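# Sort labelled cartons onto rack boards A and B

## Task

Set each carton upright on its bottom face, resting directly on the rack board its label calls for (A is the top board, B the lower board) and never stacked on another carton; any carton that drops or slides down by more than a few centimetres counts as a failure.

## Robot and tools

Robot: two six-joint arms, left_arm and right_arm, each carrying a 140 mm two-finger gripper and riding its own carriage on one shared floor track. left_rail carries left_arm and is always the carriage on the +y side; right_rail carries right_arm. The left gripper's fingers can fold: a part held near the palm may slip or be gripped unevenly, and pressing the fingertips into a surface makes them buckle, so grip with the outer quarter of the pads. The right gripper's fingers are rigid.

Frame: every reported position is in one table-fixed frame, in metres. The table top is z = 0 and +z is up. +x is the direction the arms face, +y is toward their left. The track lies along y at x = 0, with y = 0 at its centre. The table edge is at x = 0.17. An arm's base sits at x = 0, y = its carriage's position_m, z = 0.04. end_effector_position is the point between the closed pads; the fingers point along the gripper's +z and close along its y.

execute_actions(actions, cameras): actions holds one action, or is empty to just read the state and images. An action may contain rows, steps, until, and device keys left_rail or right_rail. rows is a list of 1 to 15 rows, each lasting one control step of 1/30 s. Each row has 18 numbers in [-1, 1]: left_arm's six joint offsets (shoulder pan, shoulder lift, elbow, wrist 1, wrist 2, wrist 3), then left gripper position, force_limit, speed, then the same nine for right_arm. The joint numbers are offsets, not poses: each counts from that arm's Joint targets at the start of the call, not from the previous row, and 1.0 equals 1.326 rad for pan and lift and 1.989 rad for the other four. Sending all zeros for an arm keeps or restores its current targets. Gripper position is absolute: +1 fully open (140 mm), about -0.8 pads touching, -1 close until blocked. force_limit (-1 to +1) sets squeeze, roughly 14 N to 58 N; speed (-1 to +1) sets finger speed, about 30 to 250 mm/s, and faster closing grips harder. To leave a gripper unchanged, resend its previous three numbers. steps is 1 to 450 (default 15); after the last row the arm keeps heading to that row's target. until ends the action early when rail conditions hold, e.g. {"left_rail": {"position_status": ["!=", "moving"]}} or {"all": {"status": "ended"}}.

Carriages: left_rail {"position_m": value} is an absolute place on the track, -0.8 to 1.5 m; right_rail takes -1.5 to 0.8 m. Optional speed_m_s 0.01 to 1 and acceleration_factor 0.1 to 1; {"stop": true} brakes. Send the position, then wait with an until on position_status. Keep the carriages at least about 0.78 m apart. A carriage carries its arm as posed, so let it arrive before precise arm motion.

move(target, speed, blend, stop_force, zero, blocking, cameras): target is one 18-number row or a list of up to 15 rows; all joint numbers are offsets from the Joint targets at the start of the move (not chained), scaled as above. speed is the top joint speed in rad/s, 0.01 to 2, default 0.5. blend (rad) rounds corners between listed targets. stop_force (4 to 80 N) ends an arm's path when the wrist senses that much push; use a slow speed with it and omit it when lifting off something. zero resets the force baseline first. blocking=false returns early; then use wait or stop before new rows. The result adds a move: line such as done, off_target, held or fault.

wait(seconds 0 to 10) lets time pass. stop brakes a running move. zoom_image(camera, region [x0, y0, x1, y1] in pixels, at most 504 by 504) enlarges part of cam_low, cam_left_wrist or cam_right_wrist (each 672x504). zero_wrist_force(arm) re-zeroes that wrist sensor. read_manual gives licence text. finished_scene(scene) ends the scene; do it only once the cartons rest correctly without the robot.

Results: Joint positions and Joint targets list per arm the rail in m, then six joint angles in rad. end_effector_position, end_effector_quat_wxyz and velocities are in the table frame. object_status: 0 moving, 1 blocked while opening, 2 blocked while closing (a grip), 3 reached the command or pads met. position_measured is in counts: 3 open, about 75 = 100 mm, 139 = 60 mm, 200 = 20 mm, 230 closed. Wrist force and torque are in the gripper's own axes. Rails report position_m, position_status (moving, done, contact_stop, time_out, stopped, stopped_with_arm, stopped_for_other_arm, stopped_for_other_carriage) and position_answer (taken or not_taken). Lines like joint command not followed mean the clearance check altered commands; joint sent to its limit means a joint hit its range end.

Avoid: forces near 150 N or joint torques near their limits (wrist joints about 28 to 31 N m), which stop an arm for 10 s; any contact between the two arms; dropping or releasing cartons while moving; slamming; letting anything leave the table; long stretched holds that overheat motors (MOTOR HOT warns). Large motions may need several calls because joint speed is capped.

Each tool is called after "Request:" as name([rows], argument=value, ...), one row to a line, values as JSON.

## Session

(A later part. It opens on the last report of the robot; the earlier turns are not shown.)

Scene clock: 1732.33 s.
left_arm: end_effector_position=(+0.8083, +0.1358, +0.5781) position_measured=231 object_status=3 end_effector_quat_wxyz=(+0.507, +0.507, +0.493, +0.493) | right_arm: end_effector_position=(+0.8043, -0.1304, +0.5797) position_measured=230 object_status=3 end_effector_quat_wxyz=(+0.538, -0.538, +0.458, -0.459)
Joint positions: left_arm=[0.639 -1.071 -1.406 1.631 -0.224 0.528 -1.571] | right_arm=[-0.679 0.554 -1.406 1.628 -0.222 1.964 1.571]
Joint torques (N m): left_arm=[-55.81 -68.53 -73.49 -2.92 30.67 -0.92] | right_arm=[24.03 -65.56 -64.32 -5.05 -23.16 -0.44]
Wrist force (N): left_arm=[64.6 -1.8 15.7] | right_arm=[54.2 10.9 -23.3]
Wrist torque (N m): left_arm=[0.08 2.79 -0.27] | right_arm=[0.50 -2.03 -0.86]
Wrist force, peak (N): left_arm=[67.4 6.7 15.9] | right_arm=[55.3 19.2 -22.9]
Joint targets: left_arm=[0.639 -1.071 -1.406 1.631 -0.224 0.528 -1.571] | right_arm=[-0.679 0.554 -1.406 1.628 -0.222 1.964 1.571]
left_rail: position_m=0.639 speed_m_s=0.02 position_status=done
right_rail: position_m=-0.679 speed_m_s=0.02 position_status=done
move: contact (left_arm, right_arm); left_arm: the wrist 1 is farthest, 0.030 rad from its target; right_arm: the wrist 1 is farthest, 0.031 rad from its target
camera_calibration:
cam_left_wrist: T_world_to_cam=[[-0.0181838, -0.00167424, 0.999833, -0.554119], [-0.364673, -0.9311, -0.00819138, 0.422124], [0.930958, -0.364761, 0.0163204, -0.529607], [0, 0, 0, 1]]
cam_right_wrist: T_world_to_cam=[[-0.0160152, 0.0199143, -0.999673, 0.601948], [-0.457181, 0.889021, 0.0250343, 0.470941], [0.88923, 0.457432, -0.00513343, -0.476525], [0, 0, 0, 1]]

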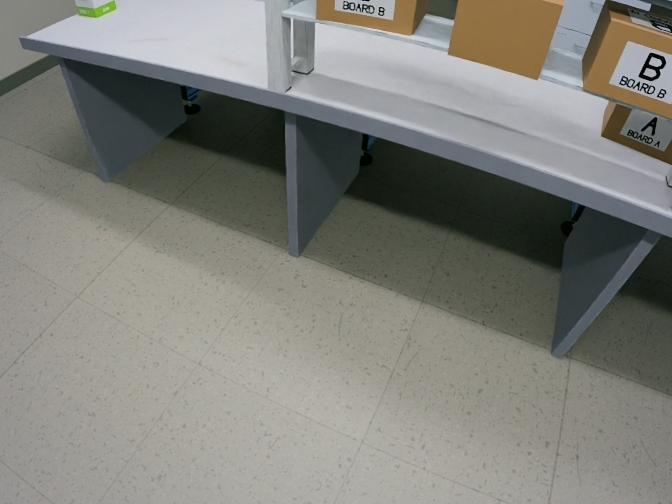

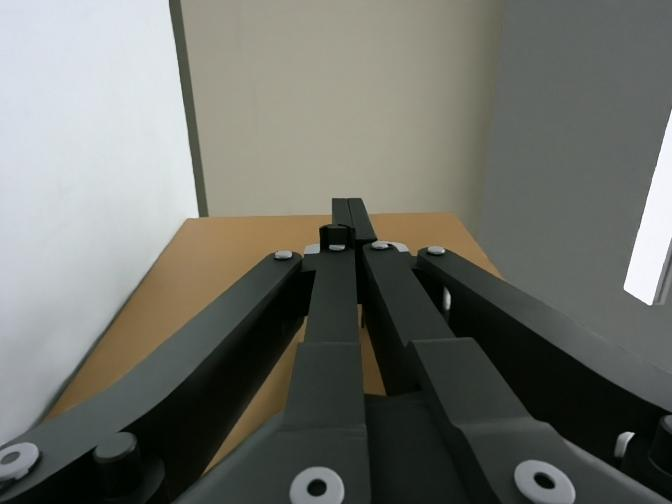

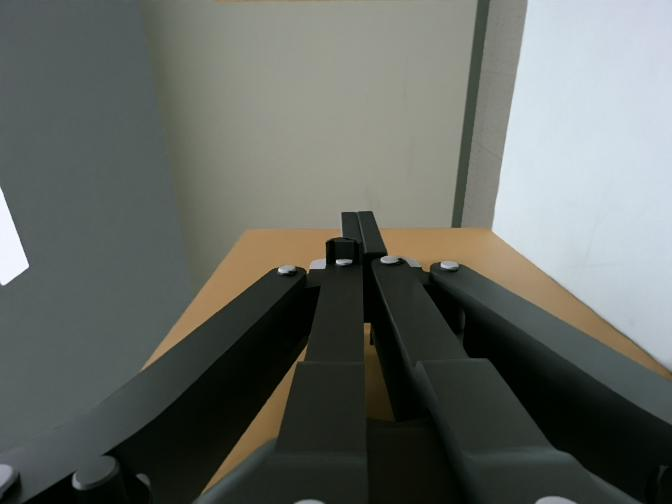

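Request:
move(target=[0,0.0002,0.0004,-0.0005,0,0,-1,-1,-1,0,0.0005,0.0012,-0.0014,0,0,-1,-1,-1], speed=0.02, cameras=[])

Request:
execute_actions([
  {"left_rail":{"position_m":0.6615,"speed_m_s":0.03},"right_rail":{"position_m":-0.701,"speed_m_s":0.03},"steps":120,"until":{"all":{"status":"ended"}}},
], cameras=["cam_left_wrist","cam_right_wrist"])

Request:
move([
  [0,-0.0066,-0.0156,0.0204,0,0,-1,-1,-1,0,-0.0066,-0.0156,0.0204,0,0,-1,-1,-1],
  [-0.2154,-0.1461,0.0841,0.0137,-0.1437,0,-1,-1,-1,0.138,-0.1461,0.0841,0.0137,0.092,0,-1,-1,-1],
  [-0.4159,-0.2184,0.1283,0.0177,-0.2773,0,-1,-1,-1,0.287,-0.2184,0.1283,0.0177,0.1913,0,-1,-1,-1],
], speed=[0.05,0.25,0.3], blend=[0,0.02,0], cameras=["cam_left_wrist","cam_right_wrist"])

Request:
execute_actions([
  {"left_rail":{"position_m":1.165,"speed_m_s":0.35,"acceleration_factor":0.4},"right_rail":{"position_m":-0.15,"speed_m_s":0.35,"acceleration_factor":0.4},"steps":150,"until":{"all":{"status":"ended"}}},
], cameras=[])

Request:
move(target=[0.0719,0.0682,0.0995,-0.1459,0.1378,0,-1,-1,-1,-0.0337,0.0324,0.1232,-0.1452,0.068,0,-1,-1,-1], speed=0.4)

Scene clock: 1778.57 s.
Wrist force, peak (N): left_arm=[65.0 -1.8 16.1] | right_arm=[55.9 -4.9 -25.7]
left_rail: position_m=0.639 speed_m_s=0.02 position_status=done
right_rail: position_m=-0.679 speed_m_s=0.02 position_status=done
move: done

Scene clock: 1779.67 s.
Wrist force, peak (N): left_arm=[64.9 8.6 16.6] | right_arm=[55.8 -9.0 -22.6]
Tool commands: left_gripper/position=-1.0 left_gripper/force_limit=-1.0 left_gripper/speed=-1.0 right_gripper/position=-1.0 right_gripper/force_limit=-1.0 right_gripper/speed=-1.0
left_rail: position_m=0.662 speed_m_s=0.03 position_status=done
right_rail: position_m=-0.701 speed_m_s=0.03 position_status=done
camera_calibration:
cam_left_wrist: T_world_to_cam=[[-0.0180995, -0.00182818, 0.999835, -0.553403], [-0.364706, -0.931086, -0.00830456, 0.44292], [0.930947, -0.364796, 0.0161854, -0.521399], [0, 0, 0, 1]]
cam_right_wrist: T_world_to_cam=[[-0.0162658, 0.0197592, -0.999672, 0.600689], [-0.457241, 0.888991, 0.0250114, 0.490802], [0.889194, 0.457498, -0.0054254, -0.466104], [0, 0, 0, 1]]
Images, in order: cam_left_wrist, cam_right_wrist.

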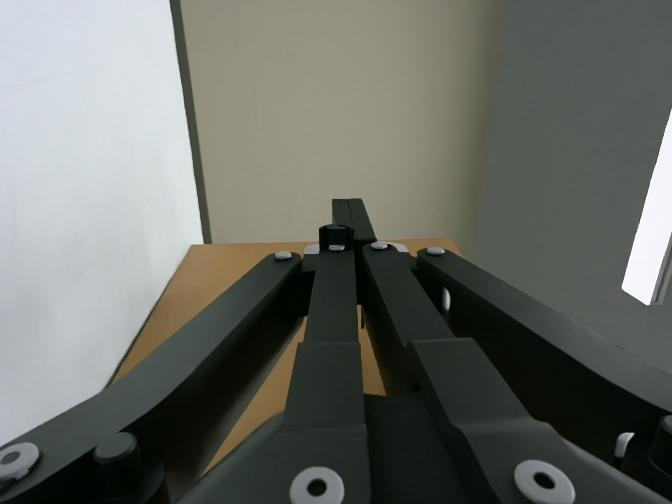

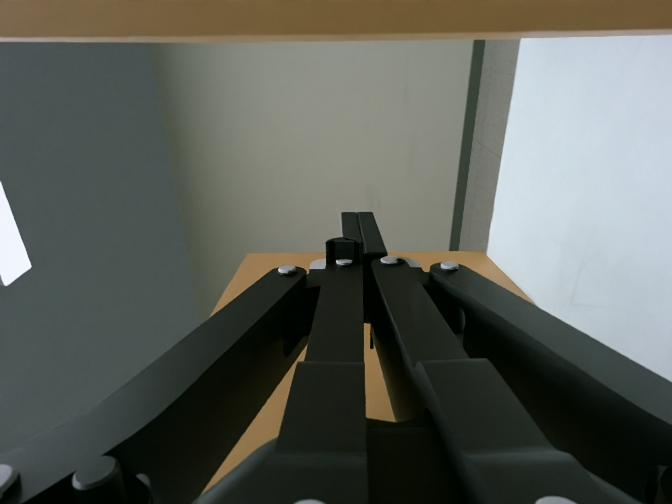

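Scene clock: 1783.07 s.
Wrist force, peak (N): left_arm=[2.2 -0.2 2.4] | right_arm=[-4.3 0.9 -3.7]
left_rail: position_m=0.662 speed_m_s=0.03 position_status=done
right_rail: position_m=-0.701 speed_m_s=0.03 position_status=done
move: done
camera_calibration:
cam_left_wrist: T_world_to_cam=[[-0.0182586, -0.00253831, 0.99983, -0.581861], [-0.364611, -0.931116, -0.00902228, 0.327823], [0.930981, -0.364714, 0.0160754, -0.224556], [0, 0, 0, 1]]
cam_right_wrist: T_world_to_cam=[[-0.0167091, 0.0191167, -0.999678, 0.618295], [-0.457208, 0.889018, 0.0246425, 0.344742], [0.889203, 0.457472, -0.00611436, -0.181228], [0, 0, 0, 1]]
Images, in order: cam_left_wrist, cam_right_wrist.

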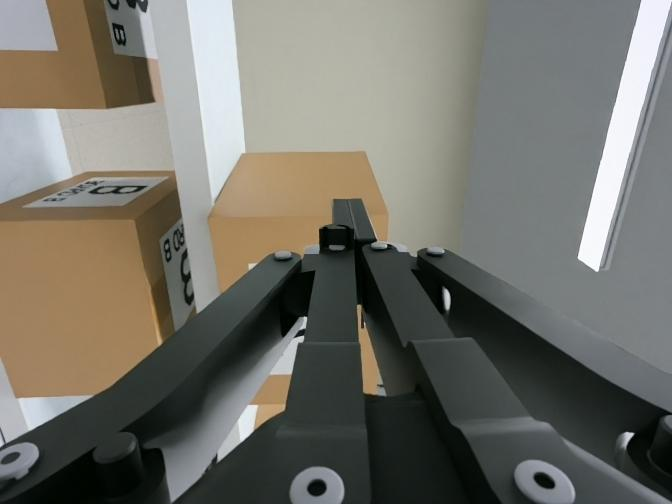

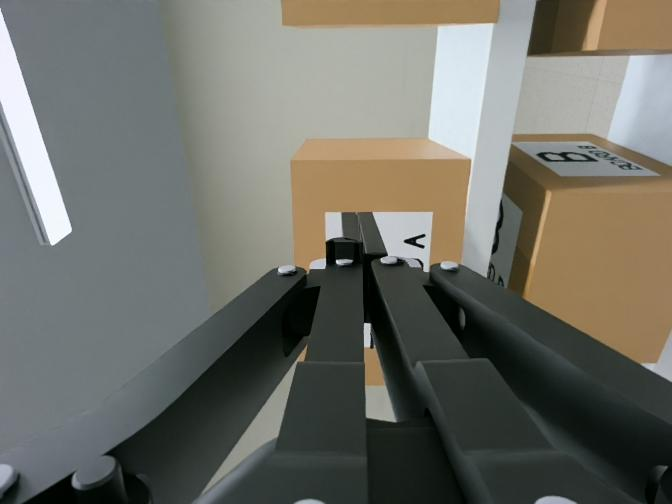

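Scene clock: 1786.20 s.
Wrist force, peak (N): left_arm=[1.1 0.0 -0.1] | right_arm=[-4.8 0.6 -2.5]
Tool commands: left_gripper/position=-1.0 left_gripper/force_limit=-1.0 left_gripper/speed=-1.0 right_gripper/position=-1.0 right_gripper/force_limit=-1.0 right_gripper/speed=-1.0
left_rail: position_m=1.165 speed_m_s=0.35 position_status=done
right_rail: position_m=-0.150 speed_m_s=0.35 position_status=done

Scene clock: 1787.53 s.
left_arm: end_effector_position=(+0.5284, +0.6169, +0.4498) position_measured=231 object_status=3 end_effector_quat_wxyz=(+0.549, +0.549, +0.446, +0.445) | right_arm: end_effector_position=(+0.4935, +0.3084, +0.4485) position_measured=230 object_status=3 end_effector_quat_wxyz=(+0.495, -0.495, +0.505, -0.505)
Joint positions: left_arm=[1.165 -1.527 -1.605 2.084 -0.48 0.25 -1.571] | right_arm=[-0.15 0.889 -1.652 2.13 -0.478 2.48 1.571]
Joint torques (N m): left_arm=[12.9 -20.12 -32.15 -3.86 2.36 -0.93] | right_arm=[-15.66 -25.82 -31.17 -5.6 3.49 -0.09]
Wrist force (N): left_arm=[0.2 -0.1 -0.3] | right_arm=[-3.7 1.2 -2.3]
Wrist torque (N m): left_arm=[0.06 0.06 -0.30] | right_arm=[-0.40 0.63 -0.33]
Wrist force, peak (N): left_arm=[2.8 1.1 0.0] | right_arm=[-4.8 -1.6 -2.6]
Joint targets: left_arm=[1.165 -1.527 -1.605 2.085 -0.480 0.251 -1.571] | right_arm=[-0.150 0.889 -1.652 2.131 -0.478 2.480 1.571]
left_rail: position_m=1.165 speed_m_s=0.35 position_status=done
right_rail: position_m=-0.150 speed_m_s=0.35 position_status=done
move: done
camera_calibration:
cam_left_wrist: T_world_to_cam=[[-0.0182527, 0.0026129, 0.99983, -0.432705], [-0.524245, -0.851536, -0.00734517, 0.801835], [0.851372, -0.524289, 0.0169127, 0.0487409], [0, 0, 0, 1]]
cam_right_wrist: T_world_to_cam=[[-0.0124107, 0.0223687, -0.999673, 0.454613], [-0.29088, 0.956433, 0.0250123, -0.160853], [0.956679, 0.291095, -0.00536342, -0.383373], [0, 0, 0, 1]]

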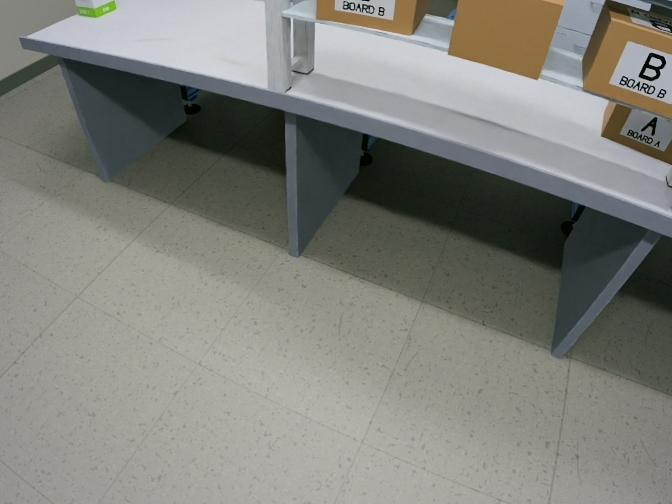

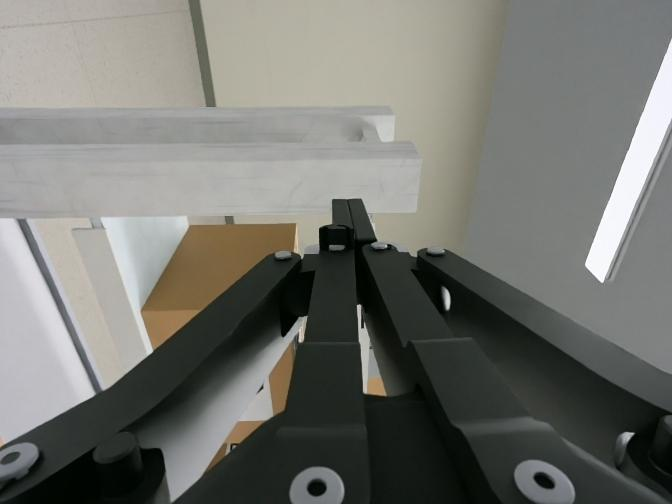

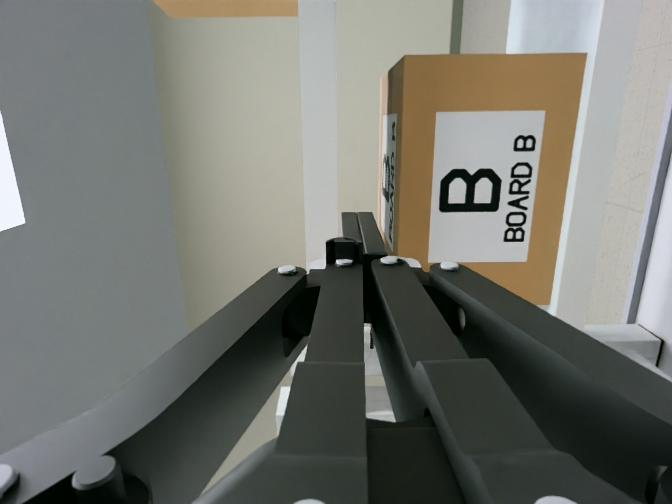

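Request:
execute_actions([
  {"left_rail":{"position_m":1.18,"speed_m_s":0.1},"right_rail":{"position_m":-0.16,"speed_m_s":0.1},"steps":60,"until":{"all":{"status":"ended"}}},
], cameras=[])

Request:
move([
  [0,0.2547,0.0978,-0.2676,0,0,-1,-1,-1,0,0.2659,0.1003,-0.278,0,0,-1,-1,-1],
  [0,0.4192,0.1072,-0.3866,0,0,-1,-1,-1,0,0.4405,0.1101,-0.4043,0,0,-1,-1,-1],
], speed=0.25, stop_force=20, cameras=["cam_left_wrist","cam_right_wrist"])

Scene clock: 1796.37 s.
Wrist force, peak (N): left_arm=[-0.9 0.1 0.2] | right_arm=[-5.1 0.9 -2.6]
Tool commands: left_gripper/position=-1.0 left_gripper/force_limit=-1.0 left_gripper/speed=-1.0 right_gripper/position=-1.0 right_gripper/force_limit=-1.0 right_gripper/speed=-1.0
left_rail: position_m=1.180 speed_m_s=0.10 position_status=done
right_rail: position_m=-0.160 speed_m_s=0.10 position_status=done

Scene clock: 1800.80 s.
left_arm: end_effector_position=(+0.5285, +0.6316, +0.0902) position_measured=231 object_status=3 end_effector_quat_wxyz=(+0.549, +0.549, +0.446, +0.445) | right_arm: end_effector_position=(+0.4940, +0.2989, +0.0902) position_measured=230 object_status=3 end_effector_quat_wxyz=(+0.495, -0.495, +0.505, -0.505)
Joint positions: left_arm=[1.18 -1.527 -1.049 2.298 -1.249 0.251 -1.571] | right_arm=[-0.16 0.889 -1.068 2.349 -1.282 2.48 1.571]
Joint torques (N m): left_arm=[8.71 -45.58 -5.08 -3.06 1.37 -1.03] | right_arm=[-12.57 -49.29 -6.4 -5.69 2.66 0]
Wrist force (N): left_arm=[-0.1 0.0 -0.2] | right_arm=[-4.0 0.5 -2.3]
Wrist torque (N m): left_arm=[0.09 0.16 -0.30] | right_arm=[-0.54 0.70 -0.33]
Wrist force, peak (N): left_arm=[0.5 1.9 0.0] | right_arm=[-4.5 0.9 -3.0]
Joint targets: left_arm=[1.180 -1.527 -1.049 2.298 -1.249 0.251 -1.571] | right_arm=[-0.160 0.889 -1.068 2.349 -1.282 2.480 1.571]
left_rail: position_m=1.180 speed_m_s=0.10 position_status=done
right_rail: position_m=-0.160 speed_m_s=0.10 position_status=done
move: done
camera_calibration:
cam_left_wrist: T_world_to_cam=[[-0.0182455, 0.00245009, 0.999831, -0.0730544], [-0.524331, -0.851482, -0.00748172, 0.811726], [0.851319, -0.524378, 0.0168204, 0.0625808], [0, 0, 0, 1]]
cam_right_wrist: T_world_to_cam=[[-0.0117604, 0.023169, -0.999662, 0.0960781], [-0.290795, 0.956443, 0.0255883, -0.142797], [0.956713, 0.290998, -0.00451072, -0.383119], [0, 0, 0, 1]]
Images, in order: cam_left_wrist, cam_right_wrist.

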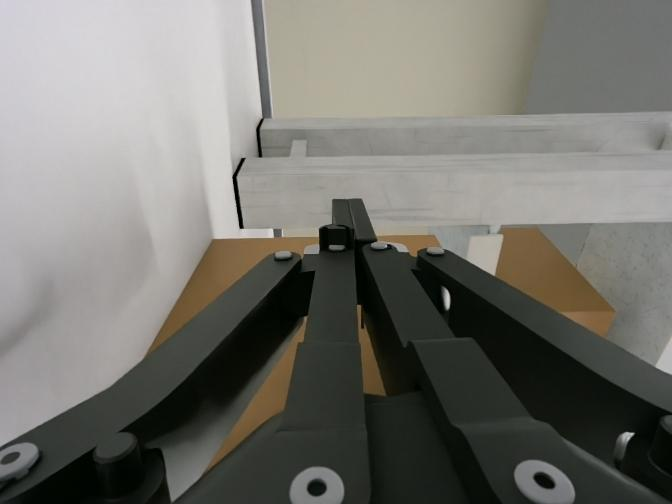

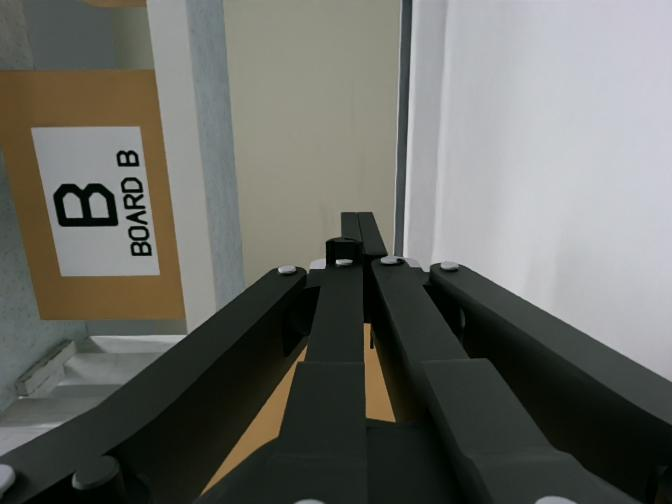

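Request:
execute_actions([
  {"right_rail":{"position_m":-0.13,"speed_m_s":0.05},"steps":60,"until":{"all":{"status":"ended"}}},
], cameras=["cam_right_wrist","cam_left_wrist"])

Scene clock: 1808.83 s.
left_arm: end_effector_position=(+0.5285, +0.6316, +0.0902) position_measured=231 object_status=3 end_effector_quat_wxyz=(+0.549, +0.549, +0.446, +0.445) | right_arm: end_effector_position=(+0.4940, +0.3289, +0.0902) position_measured=230 object_status=3 end_effector_quat_wxyz=(+0.495, -0.495, +0.505, -0.505)
Joint positions: left_arm=[1.18 -1.527 -1.049 2.298 -1.249 0.251 -1.571] | right_arm=[-0.13 0.889 -1.068 2.349 -1.282 2.48 1.571]
Joint torques (N m): left_arm=[4.94 -43.21 -9.79 -2.03 0.44 -0.94] | right_arm=[-11.57 -51.24 -13.01 -3.76 2.25 -0.21]
Wrist force (N): left_arm=[0.0 0.0 -0.2] | right_arm=[-3.9 0.5 -2.3]
Wrist torque (N m): left_arm=[0.09 0.13 -0.30] | right_arm=[-0.55 0.68 -0.33]
Wrist force, peak (N): left_arm=[0.2 0.3 -0.6] | right_arm=[-4.5 0.2 -2.5]
Joint targets: left_arm=[1.180 -1.527 -1.049 2.298 -1.249 0.251 -1.571] | right_arm=[-0.130 0.889 -1.068 2.349 -1.282 2.480 1.571]
Tool commands: left_gripper/position=-1.0 left_gripper/force_limit=-1.0 left_gripper/speed=-1.0 right_gripper/position=-1.0 right_gripper/force_limit=-1.0 right_gripper/speed=-1.0
left_rail: position_m=1.180 speed_m_s=0.10 position_status=done
right_rail: position_m=-0.130 speed_m_s=0.05 position_status=done
camera_calibration:
cam_left_wrist: T_world_to_cam=[[-0.0182454, 0.00244935, 0.999831, -0.0730535], [-0.52433, -0.851482, -0.00748233, 0.811721], [0.851319, -0.524378, 0.0168199, 0.0625775], [0, 0, 0, 1]]
cam_right_wrist: T_world_to_cam=[[-0.0117612, 0.023168, -0.999662, 0.0953831], [-0.290795, 0.956443, 0.0255876, -0.171482], [0.956713, 0.290997, -0.00451179, -0.391846], [0, 0, 0, 1]]
Images, in order: cam_left_wrist, cam_right_wrist.

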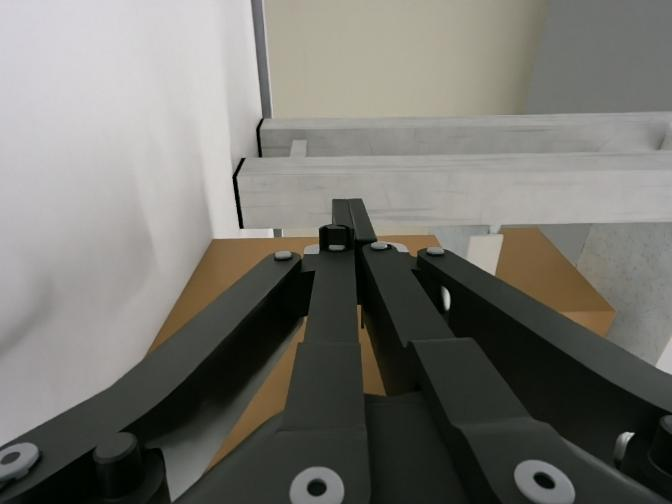

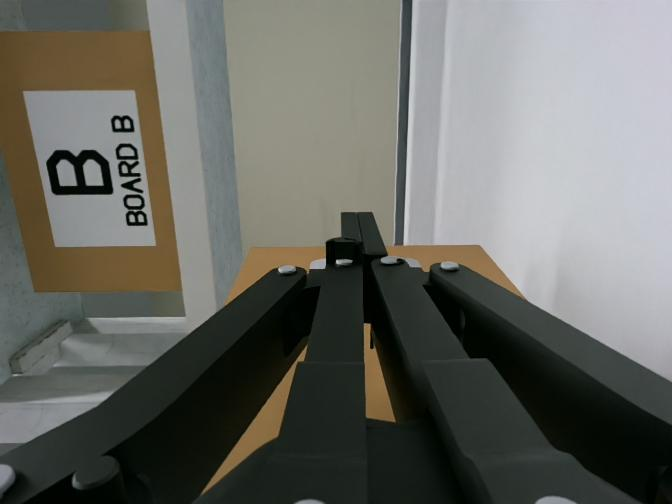

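Request:
move(target=[-0.0083,0.0188,-0.0326,0.0201,-0.0055,0,-1,-1,-1,0.0304,0.0198,-0.036,0.0228,0.0203,0,-1,-1,-1], speed=0.02, stop_force=6, cameras=["cam_left_wrist","cam_right_wrist"])

Scene clock: 1819.13 s.
left_arm: end_effector_position=(+0.5261, +0.6099, +0.0900) position_measured=231 object_status=3 end_effector_quat_wxyz=(+0.549, +0.549, +0.446, +0.446) | right_arm: end_effector_position=(+0.4972, +0.3535, +0.0902) position_measured=230 object_status=3 end_effector_quat_wxyz=(+0.495, -0.495, +0.505, -0.505)
Joint positions: left_arm=[1.18 -1.534 -1.035 2.259 -1.225 0.244 -1.571] | right_arm=[-0.13 0.916 -1.051 2.302 -1.252 2.507 1.571]
Joint torques (N m): left_arm=[11.63 -86.79 -8.57 -1.16 3.33 -0.94] | right_arm=[-14.62 -75.81 -9.01 -5.9 -4.17 -0.2]
Wrist force (N): left_arm=[2.8 0.2 0.4] | right_arm=[-0.4 -0.5 -2.6]
Wrist torque (N m): left_arm=[0.13 0.18 -0.29] | right_arm=[-0.60 0.71 -0.36]
Wrist force, peak (N): left_arm=[7.9 4.9 -1.7] | right_arm=[6.6 -3.4 -5.7]
Joint targets: left_arm=[1.180 -1.534 -1.035 2.259 -1.225 0.244 -1.571] | right_arm=[-0.130 0.916 -1.051 2.302 -1.252 2.507 1.571]
left_rail: position_m=1.180 speed_m_s=0.10 position_status=done
right_rail: position_m=-0.130 speed_m_s=0.05 position_status=done
move: contact (left_arm, right_arm); left_arm: the elbow is farthest, 0.026 rad from its target; right_arm: the elbow is farthest, 0.024 rad from its target
camera_calibration:
cam_left_wrist: T_world_to_cam=[[-0.0182369, 0.00236072, 0.999831, -0.0728505], [-0.52433, -0.851482, -0.0075533, 0.792004], [0.85132, -0.524379, 0.0167662, 0.0532007], [0, 0, 0, 1]]
cam_right_wrist: T_world_to_cam=[[-0.0117943, 0.0231691, -0.999662, 0.094788], [-0.29074, 0.956459, 0.025598, -0.194088], [0.956729, 0.290944, -0.00454455, -0.402003], [0, 0, 0, 1]]
Images, in order: cam_left_wrist, cam_right_wrist.

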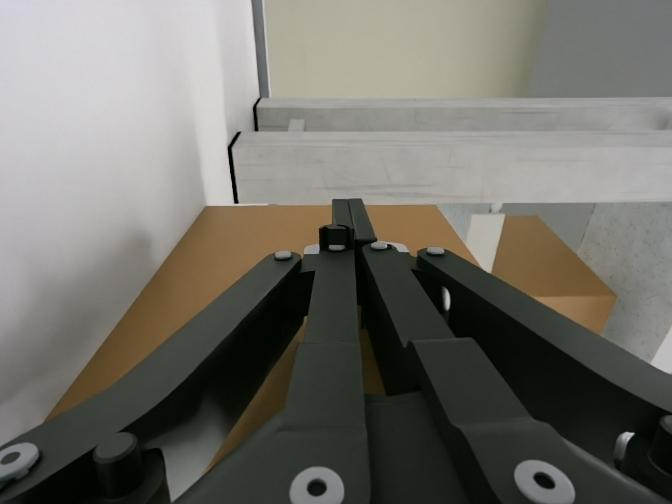

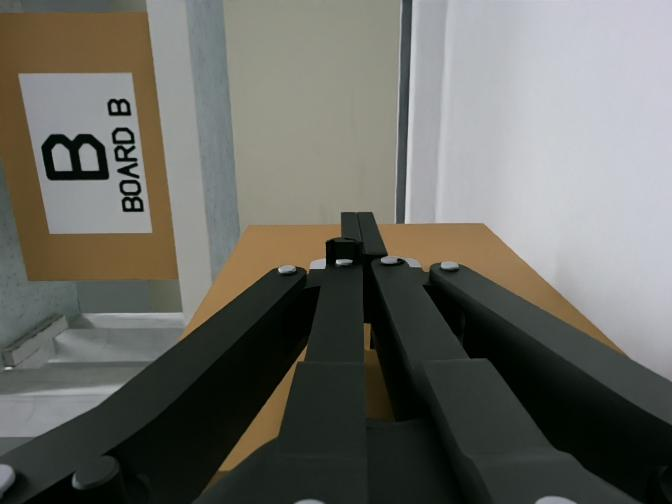

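Request:
move(target=[-0.001,0.0023,-0.004,0.0025,-0.0007,0,-1,-1,-1,0.0037,0.0024,-0.0044,0.0028,0.0025,0,-1,-1,-1], speed=0.02, cameras=[])

Scene clock: 1823.43 s.
left_arm: end_effector_position=(+0.5257, +0.6057, +0.0900) position_measured=231 object_status=3 end_effector_quat_wxyz=(+0.549, +0.549, +0.446, +0.446) | right_arm: end_effector_position=(+0.4976, +0.3577, +0.0902) position_measured=230 object_status=3 end_effector_quat_wxyz=(+0.495, -0.495, +0.505, -0.505)
Joint positions: left_arm=[1.18 -1.535 -1.032 2.252 -1.221 0.243 -1.571] | right_arm=[-0.13 0.921 -1.048 2.293 -1.246 2.512 1.571]
Joint torques (N m): left_arm=[-43.93 -41.23 -55.95 -0.1 8.93 -0.89] | right_arm=[29.5 -50.1 -50.72 -0.96 -7.2 0.03]
Wrist force (N): left_arm=[47.4 23.0 -7.2] | right_arm=[52.6 -15.7 -17.5]
Wrist torque (N m): left_arm=[-0.26 1.21 -0.70] | right_arm=[-1.35 -1.68 -0.44]
Wrist force, peak (N): left_arm=[47.4 23.0 -7.2] | right_arm=[52.6 -15.7 -17.5]
Joint targets: left_arm=[1.180 -1.535 -1.032 2.252 -1.220 0.243 -1.571] | right_arm=[-0.130 0.921 -1.047 2.293 -1.246 2.512 1.571]
left_rail: position_m=1.180 speed_m_s=0.10 position_status=done
right_rail: position_m=-0.130 speed_m_s=0.05 position_status=done
move: done

Request:
move(target=[0,-0.0294,0,0.0197,0,0,-1,-1,-1,0,-0.031,0,0.0208,0,0,-1,-1,-1], speed=0.03, cameras=["cam_left_wrist","cam_right_wrist"])

Scene clock: 1851.60 s.
left_arm: end_effector_position=(+0.5256, +0.6054, +0.1098) position_measured=231 object_status=3 end_effector_quat_wxyz=(+0.549, +0.549, +0.446, +0.446) | right_arm: end_effector_position=(+0.4976, +0.3580, +0.1102) position_measured=230 object_status=3 end_effector_quat_wxyz=(+0.495, -0.495, +0.505, -0.505)
Joint positions: left_arm=[1.18 -1.535 -1.071 2.251 -1.181 0.243 -1.571] | right_arm=[-0.13 0.921 -1.088 2.293 -1.205 2.512 1.571]
Joint torques (N m): left_arm=[-43.33 -96.76 -56.44 -2.17 19.54 -0.3] | right_arm=[13.61 -88.74 -48.13 -3.96 -21.22 -0.14]
Wrist force (N): left_arm=[51.3 -5.5 6.7] | right_arm=[45.7 12.9 -16.5]
Wrist torque (N m): left_arm=[0.34 1.23 -0.34] | right_arm=[-0.22 -1.38 -0.90]
Wrist force, peak (N): left_arm=[52.8 25.1 -7.3] | right_arm=[56.6 -17.4 -18.6]
Joint targets: left_arm=[1.180 -1.535 -1.071 2.252 -1.181 0.243 -1.571] | right_arm=[-0.130 0.921 -1.089 2.293 -1.205 2.512 1.571]
left_rail: position_m=1.180 speed_m_s=0.10 position_status=done
right_rail: position_m=-0.130 speed_m_s=0.05 position_status=done
move: done
camera_calibration:
cam_left_wrist: T_world_to_cam=[[-0.0182268, 0.00210422, 0.999832, -0.0925215], [-0.524303, -0.851496, -0.00776595, 0.788088], [0.851336, -0.524357, 0.0166233, 0.0509431], [0, 0, 0, 1]]
cam_right_wrist: T_world_to_cam=[[-0.011949, 0.0229721, -0.999665, 0.114839], [-0.290654, 0.95649, 0.0254541, -0.198809], [0.956754, 0.290861, -0.00475212, -0.403597], [0, 0, 0, 1]]
Images, in order: cam_left_wrist, cam_right_wrist.

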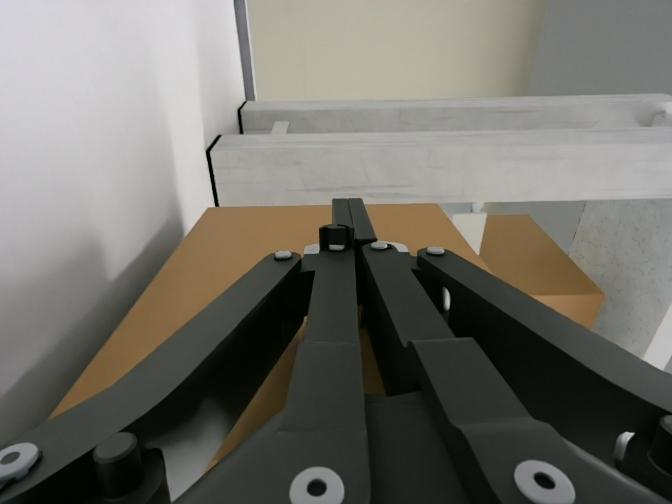

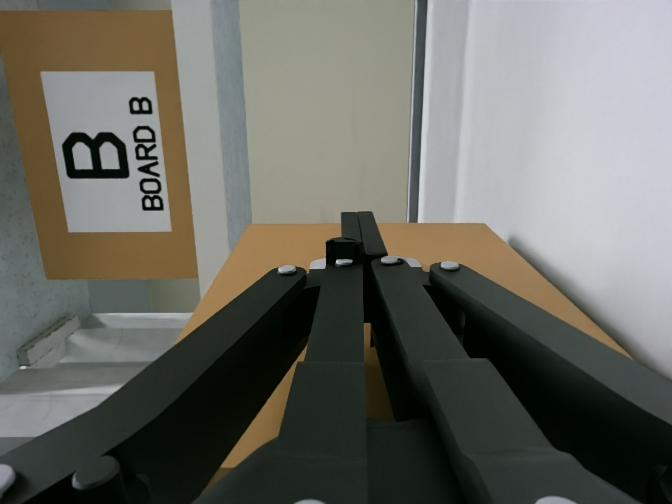

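Request:
move([
  [0,-0.0588,-0.0022,0.0414,0,0,-1,-1,-1,0,-0.0616,-0.0023,0.0433,0,0,-1,-1,-1],
  [0,-0.1268,-0.0091,0.0937,0,0,-1,-1,-1,0,-0.1328,-0.0094,0.0979,0,0,-1,-1,-1],
  [0,-0.1897,-0.0203,0.1468,0,0,-1,-1,-1,0,-0.198,-0.0211,0.153,0,0,-1,-1,-1],
  [0,-0.2457,-0.0358,0.1996,0,0,-1,-1,-1,0,-0.2568,-0.037,0.2082,0,0,-1,-1,-1],
  [0,-0.2949,-0.0553,0.2519,0,0,-1,-1,-1,0,-0.308,-0.057,0.2623,0,0,-1,-1,-1],
  [0,-0.3377,-0.0784,0.3035,0,0,-1,-1,-1,0,-0.3514,-0.0807,0.315,0,0,-1,-1,-1],
  [0,-0.3728,-0.1049,0.3534,0,0,-1,-1,-1,0,-0.3873,-0.1078,0.366,0,0,-1,-1,-1],
  [0,-0.4011,-0.1347,0.4022,0,0,-1,-1,-1,0,-0.4161,-0.1382,0.4155,0,0,-1,-1,-1],
  [0,-0.4231,-0.1676,0.4496,0,0,-1,-1,-1,0,-0.438,-0.1714,0.4634,0,0,-1,-1,-1],
  [0,-0.4382,-0.2034,0.4956,0,0,-1,-1,-1,0,-0.4533,-0.2077,0.5099,0,0,-1,-1,-1],
], speed=0.13, blend=0.01, cameras=["cam_left_wrist","cam_right_wrist"])

Request:
execute_actions([
  {"left_rail":{"position_m":1.053,"speed_m_s":0.06,"acceleration_factor":0.15},"right_rail":{"position_m":-0.257,"speed_m_s":0.06,"acceleration_factor":0.15},"steps":150,"until":{"all":{"status":"ended"}}},
], cameras=["cam_left_wrist","cam_right_wrist"])

Scene clock: 1874.77 s.
Wrist force, peak (N): left_arm=[66.0 -5.0 7.7] | right_arm=[60.7 13.9 -19.4]
left_rail: position_m=1.180 speed_m_s=0.10 position_status=done
right_rail: position_m=-0.130 speed_m_s=0.05 position_status=done
move: done
camera_calibration:
cam_left_wrist: T_world_to_cam=[[-0.0182213, 0.00194878, 0.999832, -0.583001], [-0.52429, -0.851503, -0.00789519, 0.791901], [0.851345, -0.524346, 0.0165372, 0.0427782], [0, 0, 0, 1]]
cam_right_wrist: T_world_to_cam=[[-0.0119609, 0.0229565, -0.999665, 0.605698], [-0.290667, 0.956486, 0.0254427, -0.211085], [0.95675, 0.290874, -0.00476774, -0.401013], [0, 0, 0, 1]]
Images, in order: cam_left_wrist, cam_right_wrist.

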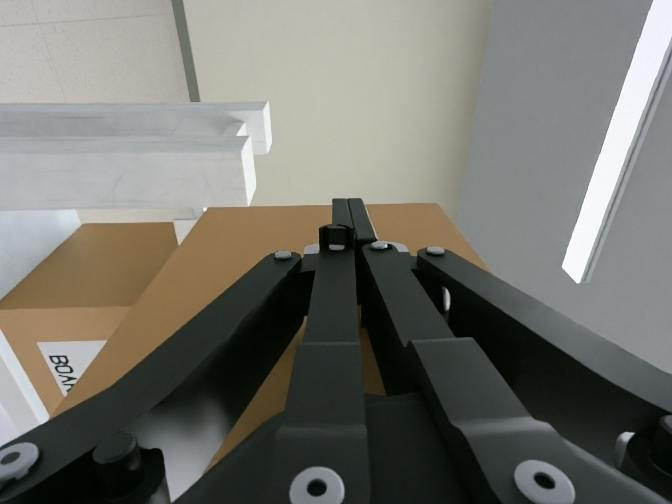

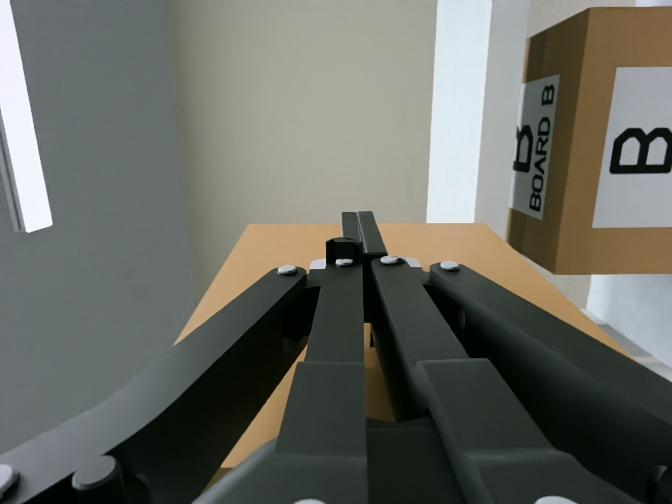

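Scene clock: 1877.70 s.
left_arm: end_effector_position=(+0.5256, +0.4784, +0.6006) position_measured=231 object_status=3 end_effector_quat_wxyz=(+0.549, +0.549, +0.446, +0.446) | right_arm: end_effector_position=(+0.4974, +0.2307, +0.6013) position_measured=230 object_status=3 end_effector_quat_wxyz=(+0.495, -0.495, +0.505, -0.505)
Joint positions: left_arm=[1.053 -1.535 -1.652 1.847 -0.196 0.243 -1.571] | right_arm=[-0.257 0.921 -1.69 1.88 -0.191 2.512 1.571]
Joint torques (N m): left_arm=[-41.23 -23.85 -72.66 -3.53 14.78 -0.94] | right_arm=[27.86 -31.79 -65.91 -6.1 -7.1 -0.2]
Wrist force (N): left_arm=[57.1 -5.4 7.1] | right_arm=[51.5 13.2 -17.6]
Wrist torque (N m): left_arm=[0.36 1.26 -0.38] | right_arm=[-0.24 -1.64 -0.95]
Wrist force, peak (N): left_arm=[57.9 -5.1 6.9] | right_arm=[52.3 13.0 -17.7]
Joint targets: left_arm=[1.053 -1.535 -1.652 1.847 -0.196 0.243 -1.571] | right_arm=[-0.257 0.921 -1.690 1.880 -0.191 2.512 1.571]
Tool commands: left_gripper/position=-1.0 left_gripper/force_limit=-1.0 left_gripper/speed=-1.0 right_gripper/position=-1.0 right_gripper/force_limit=-1.0 right_gripper/speed=-1.0
left_rail: position_m=1.053 speed_m_s=0.06 position_status=done
right_rail: position_m=-0.257 speed_m_s=0.06 position_status=done
camera_calibration:
cam_left_wrist: T_world_to_cam=[[-0.0182226, 0.00198417, 0.999832, -0.582912], [-0.52429, -0.851503, -0.00786572, 0.683778], [0.851345, -0.524345, 0.0165569, -0.0238061], [0, 0, 0, 1]]
cam_right_wrist: T_world_to_cam=[[-0.0119498, 0.022971, -0.999665, 0.608737], [-0.29066, 0.956488, 0.0254533, -0.0896628], [0.956752, 0.290867, -0.00475308, -0.364081], [0, 0, 0, 1]]
Images, in order: cam_left_wrist, cam_right_wrist.

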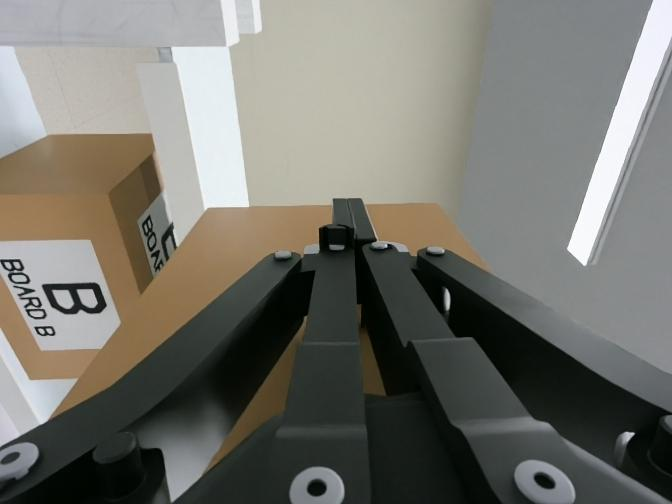

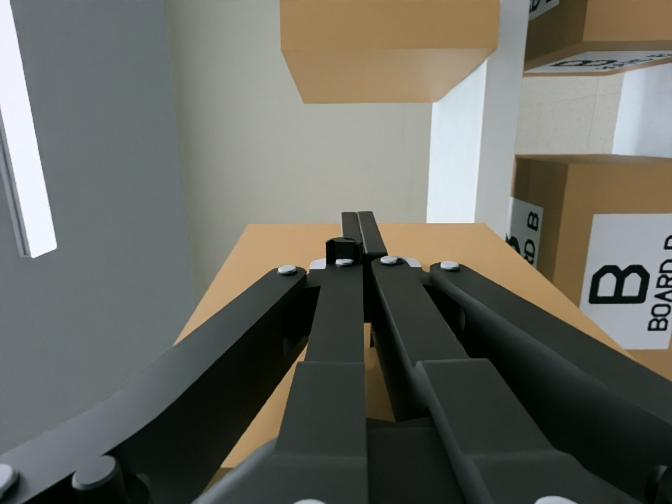

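Request:
move([
  [0.071,0.0259,-0.0161,-0.0012,0.0473,0,-1,-1,-1,-0.0575,0.0226,-0.0134,-0.0017,-0.0384,0,-1,-1,-1],
  [0.1382,0.0554,-0.0353,-0.0016,0.0921,0,-1,-1,-1,-0.1095,0.0503,-0.0303,-0.0033,-0.073,0,-1,-1,-1],
  [0.2011,0.089,-0.058,-0.0013,0.1341,0,-1,-1,-1,-0.156,0.0816,-0.0506,-0.0038,-0.104,0,-1,-1,-1],
  [0.2597,0.1255,-0.084,0.0004,0.1731,0,-1,-1,-1,-0.1974,0.1166,-0.0742,-0.0035,-0.1316,0,-1,-1,-1],
  [0.3137,0.1648,-0.1133,0.0035,0.2091,0,-1,-1,-1,-0.2342,0.1544,-0.1012,-0.0018,-0.1562,0,-1,-1,-1],
  [0.3633,0.2063,-0.1461,0.0085,0.2422,0,-1,-1,-1,-0.267,0.1949,-0.1315,0.0015,-0.178,0,-1,-1,-1],
], speed=0.1, blend=0.01, cameras=["cam_left_wrist","cam_right_wrist"])

Request:
move(target=[0,0.0107,0.0276,-0.0347,0,0,-1,-1,-1,0,0.0107,0.0276,-0.0347,0,0,-1,-1,-1], speed=0.02, stop_force=8)

Scene clock: 1936.00 s.
Wrist force, peak (N): left_arm=[65.1 -4.6 6.6] | right_arm=[60.1 13.3 -19.2]
left_rail: position_m=1.053 speed_m_s=0.06 position_status=done
right_rail: position_m=-0.257 speed_m_s=0.06 position_status=done
move: done
camera_calibration:
cam_left_wrist: T_world_to_cam=[[-0.0184368, 0.00203658, 0.999828, -0.577679], [-0.524308, -0.851492, -0.00793381, 0.838485], [0.851329, -0.524364, 0.0167666, -0.275271], [0, 0, 0, 1]]
cam_right_wrist: T_world_to_cam=[[-0.0116602, 0.0228495, -0.999671, 0.612263], [-0.290709, 0.956478, 0.0252531, -0.00372527], [0.95674, 0.290908, -0.00451014, -0.646456], [0, 0, 0, 1]]
Images, in order: cam_left_wrist, cam_right_wrist.

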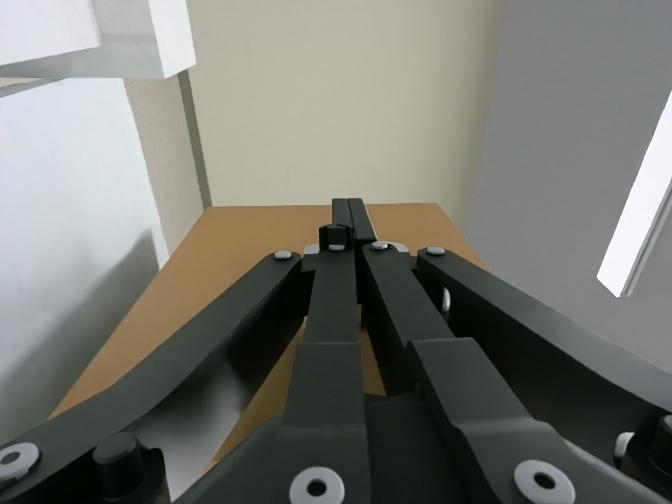

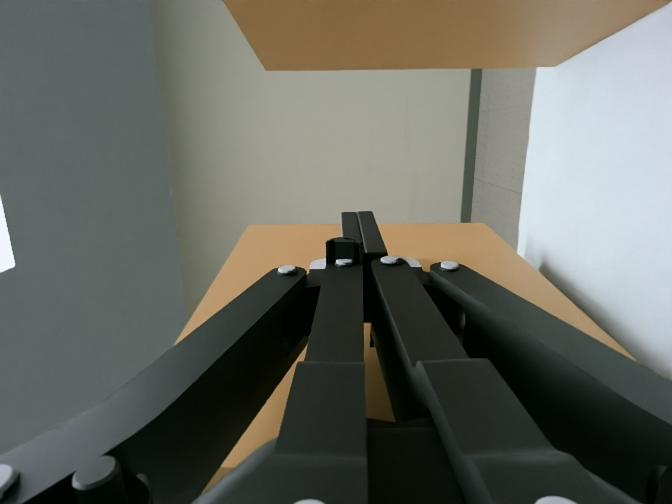

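Scene clock: 1940.07 s.
left_arm: end_effector_position=(+0.8211, +0.4779, +0.5732) position_measured=231 object_status=3 end_effector_quat_wxyz=(+0.549, +0.549, +0.446, +0.446) | right_arm: end_effector_position=(+0.7928, +0.2308, +0.5747) position_measured=230 object_status=3 end_effector_quat_wxyz=(+0.495, -0.495, +0.505, -0.505)
Joint positions: left_arm=[1.053 -1.053 -1.368 1.594 -0.226 0.724 -1.571] | right_arm=[-0.257 0.567 -1.422 1.655 -0.235 2.158 1.571]
Joint torques (N m): left_arm=[-50.61 -75.25 -70.01 -2.31 26.21 -0.75] | right_arm=[21.98 -63.32 -62.87 -4.46 -20.79 -0.16]
Wrist force (N): left_arm=[60.1 1.5 8.4] | right_arm=[52.6 4.6 -20.1]
Wrist torque (N m): left_arm=[0.27 1.51 -0.44] | right_arm=[-0.57 -1.84 -0.87]
Wrist force, peak (N): left_arm=[61.9 8.1 4.7] | right_arm=[53.5 3.3 -21.8]
Joint targets: left_arm=[1.053 -1.053 -1.368 1.594 -0.226 0.724 -1.571] | right_arm=[-0.257 0.567 -1.422 1.655 -0.235 2.158 1.571]
left_rail: position_m=1.053 speed_m_s=0.06 position_status=done
right_rail: position_m=-0.257 speed_m_s=0.06 position_status=done
move: contact (left_arm, right_arm); left_arm: the wrist 1 is farthest, 0.022 rad from its target; right_arm: the wrist 1 is farthest, 0.022 rad from its target
camera_calibration:
cam_left_wrist: T_world_to_cam=[[-0.0184856, 0.00212114, 0.999827, -0.54989], [-0.524263, -0.85152, -0.00788648, 0.838126], [0.851356, -0.524318, 0.0168529, -0.275372], [0, 0, 0, 1]]
cam_right_wrist: T_world_to_cam=[[-0.0115182, 0.0229399, -0.99967, 0.585319], [-0.290671, 0.956488, 0.0252981, -0.0031028], [0.956754, 0.290867, -0.004349, -0.647041], [0, 0, 0, 1]]

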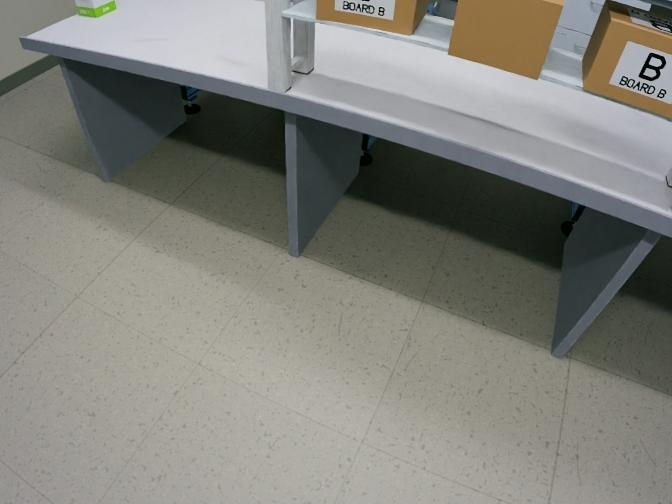

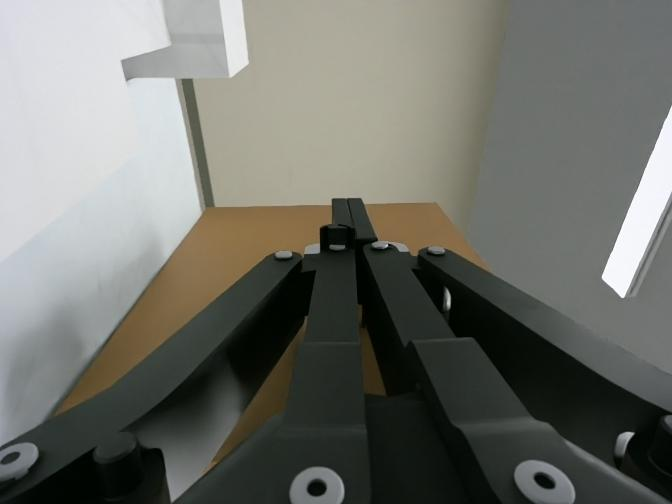

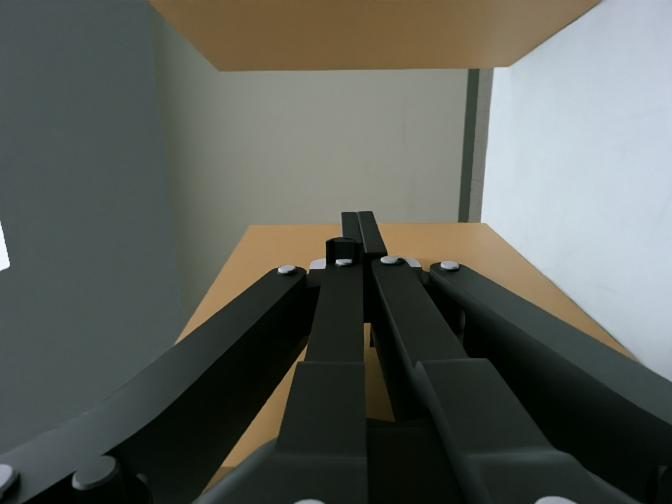

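Request:
move(target=[0,0.0002,0.0004,-0.0005,0,0,-1,-1,-1,0,0.0004,0.0009,-0.0011,0,0,-1,-1,-1], speed=0.02, cameras=[])

Request:
execute_actions([
  {"left_rail":{"position_m":1.07,"speed_m_s":0.03},"right_rail":{"position_m":-0.278,"speed_m_s":0.03},"steps":120,"until":{"all":{"status":"ended"}}},
], cameras=[])

Request:
move([
  [0,-0.0066,-0.0156,0.0204,0,0,-1,-1,-1,0,-0.0066,-0.0156,0.0204,0,0,-1,-1,-1],
  [-0.1622,-0.1239,0.0725,0.0106,-0.1081,0,-1,-1,-1,0.111,-0.1199,0.0653,0.0151,0.074,0,-1,-1,-1],
  [-0.3633,-0.2129,0.1305,0.0119,-0.2422,0,-1,-1,-1,0.267,-0.2015,0.1159,0.0189,0.178,0,-1,-1,-1],
], speed=[0.05,0.25,0.3], blend=[0,0.02,0])

Scene clock: 1950.40 s.
Wrist force, peak (N): left_arm=[60.3 1.2 8.3] | right_arm=[54.5 -9.3 -24.5]
left_rail: position_m=1.053 speed_m_s=0.06 position_status=done
right_rail: position_m=-0.257 speed_m_s=0.06 position_status=done
move: done

Scene clock: 1951.60 s.
Wrist force, peak (N): left_arm=[60.0 10.6 3.6] | right_arm=[54.3 -12.0 -25.1]
Tool commands: left_gripper/position=-1.0 left_gripper/force_limit=-1.0 left_gripper/speed=-1.0 right_gripper/position=-1.0 right_gripper/force_limit=-1.0 right_gripper/speed=-1.0
left_rail: position_m=1.070 speed_m_s=0.03 position_status=done
right_rail: position_m=-0.278 speed_m_s=0.03 position_status=done

Scene clock: 1954.70 s.
left_arm: end_effector_position=(+0.5257, +0.4957, +0.5957) position_measured=231 object_status=3 end_effector_quat_wxyz=(+0.549, +0.549, +0.446, +0.446) | right_arm: end_effector_position=(+0.4974, +0.2095, +0.5961) position_measured=230 object_status=3 end_effector_quat_wxyz=(+0.495, -0.495, +0.505, -0.505)
Joint positions: left_arm=[1.07 -1.535 -1.65 1.855 -0.204 0.243 -1.571] | right_arm=[-0.278 0.921 -1.688 1.887 -0.199 2.512 1.571]
Joint torques (N m): left_arm=[-18.06 -62.04 -37.24 2.11 -2.13 -0.69] | right_arm=[15.62 -50.29 -34.43 1.36 3.83 -0.14]
Wrist force (N): left_arm=[0.3 0.0 -0.5] | right_arm=[-7.0 1.3 -2.2]
Wrist torque (N m): left_arm=[0.07 0.05 -0.31] | right_arm=[-0.38 1.38 -0.35]
Wrist force, peak (N): left_arm=[3.6 0.3 1.6] | right_arm=[-8.8 0.8 -2.1]
Joint targets: left_arm=[1.070 -1.535 -1.650 1.855 -0.204 0.243 -1.571] | right_arm=[-0.278 0.921 -1.688 1.888 -0.199 2.512 1.571]
left_rail: position_m=1.070 speed_m_s=0.03 position_status=done
right_rail: position_m=-0.278 speed_m_s=0.03 position_status=done
move: done
camera_calibration:
cam_left_wrist: T_world_to_cam=[[-0.0181947, 0.00120507, 0.999834, -0.577602], [-0.524259, -0.851516, -0.00851403, 0.698935], [0.851365, -0.524326, 0.0161249, -0.0144864], [0, 0, 0, 1]]
cam_right_wrist: T_world_to_cam=[[-0.0124152, 0.0223579, -0.999673, 0.604419], [-0.290633, 0.956508, 0.0250019, -0.0689603], [0.956754, 0.290848, -0.00537734, -0.357498], [0, 0, 0, 1]]

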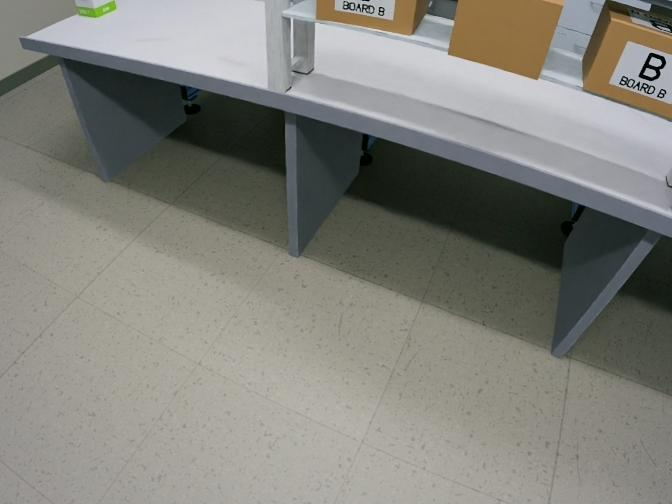

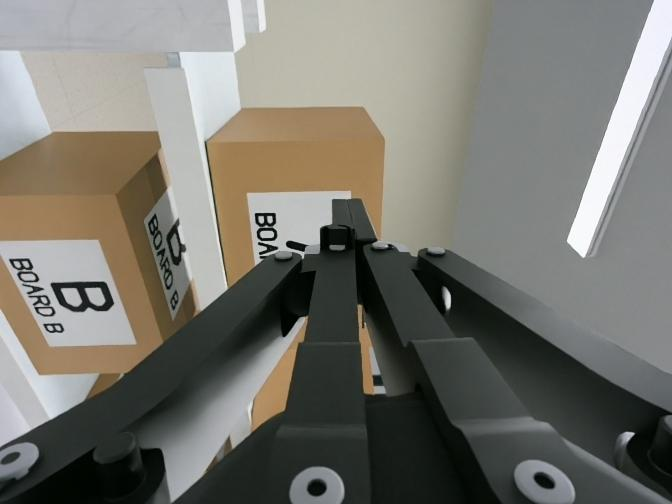

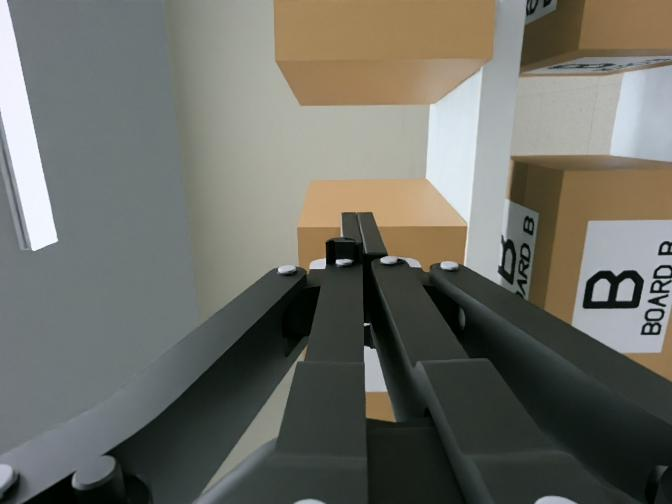

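Request:
finished_scene(scene=1)

The scene is finished: the task was done.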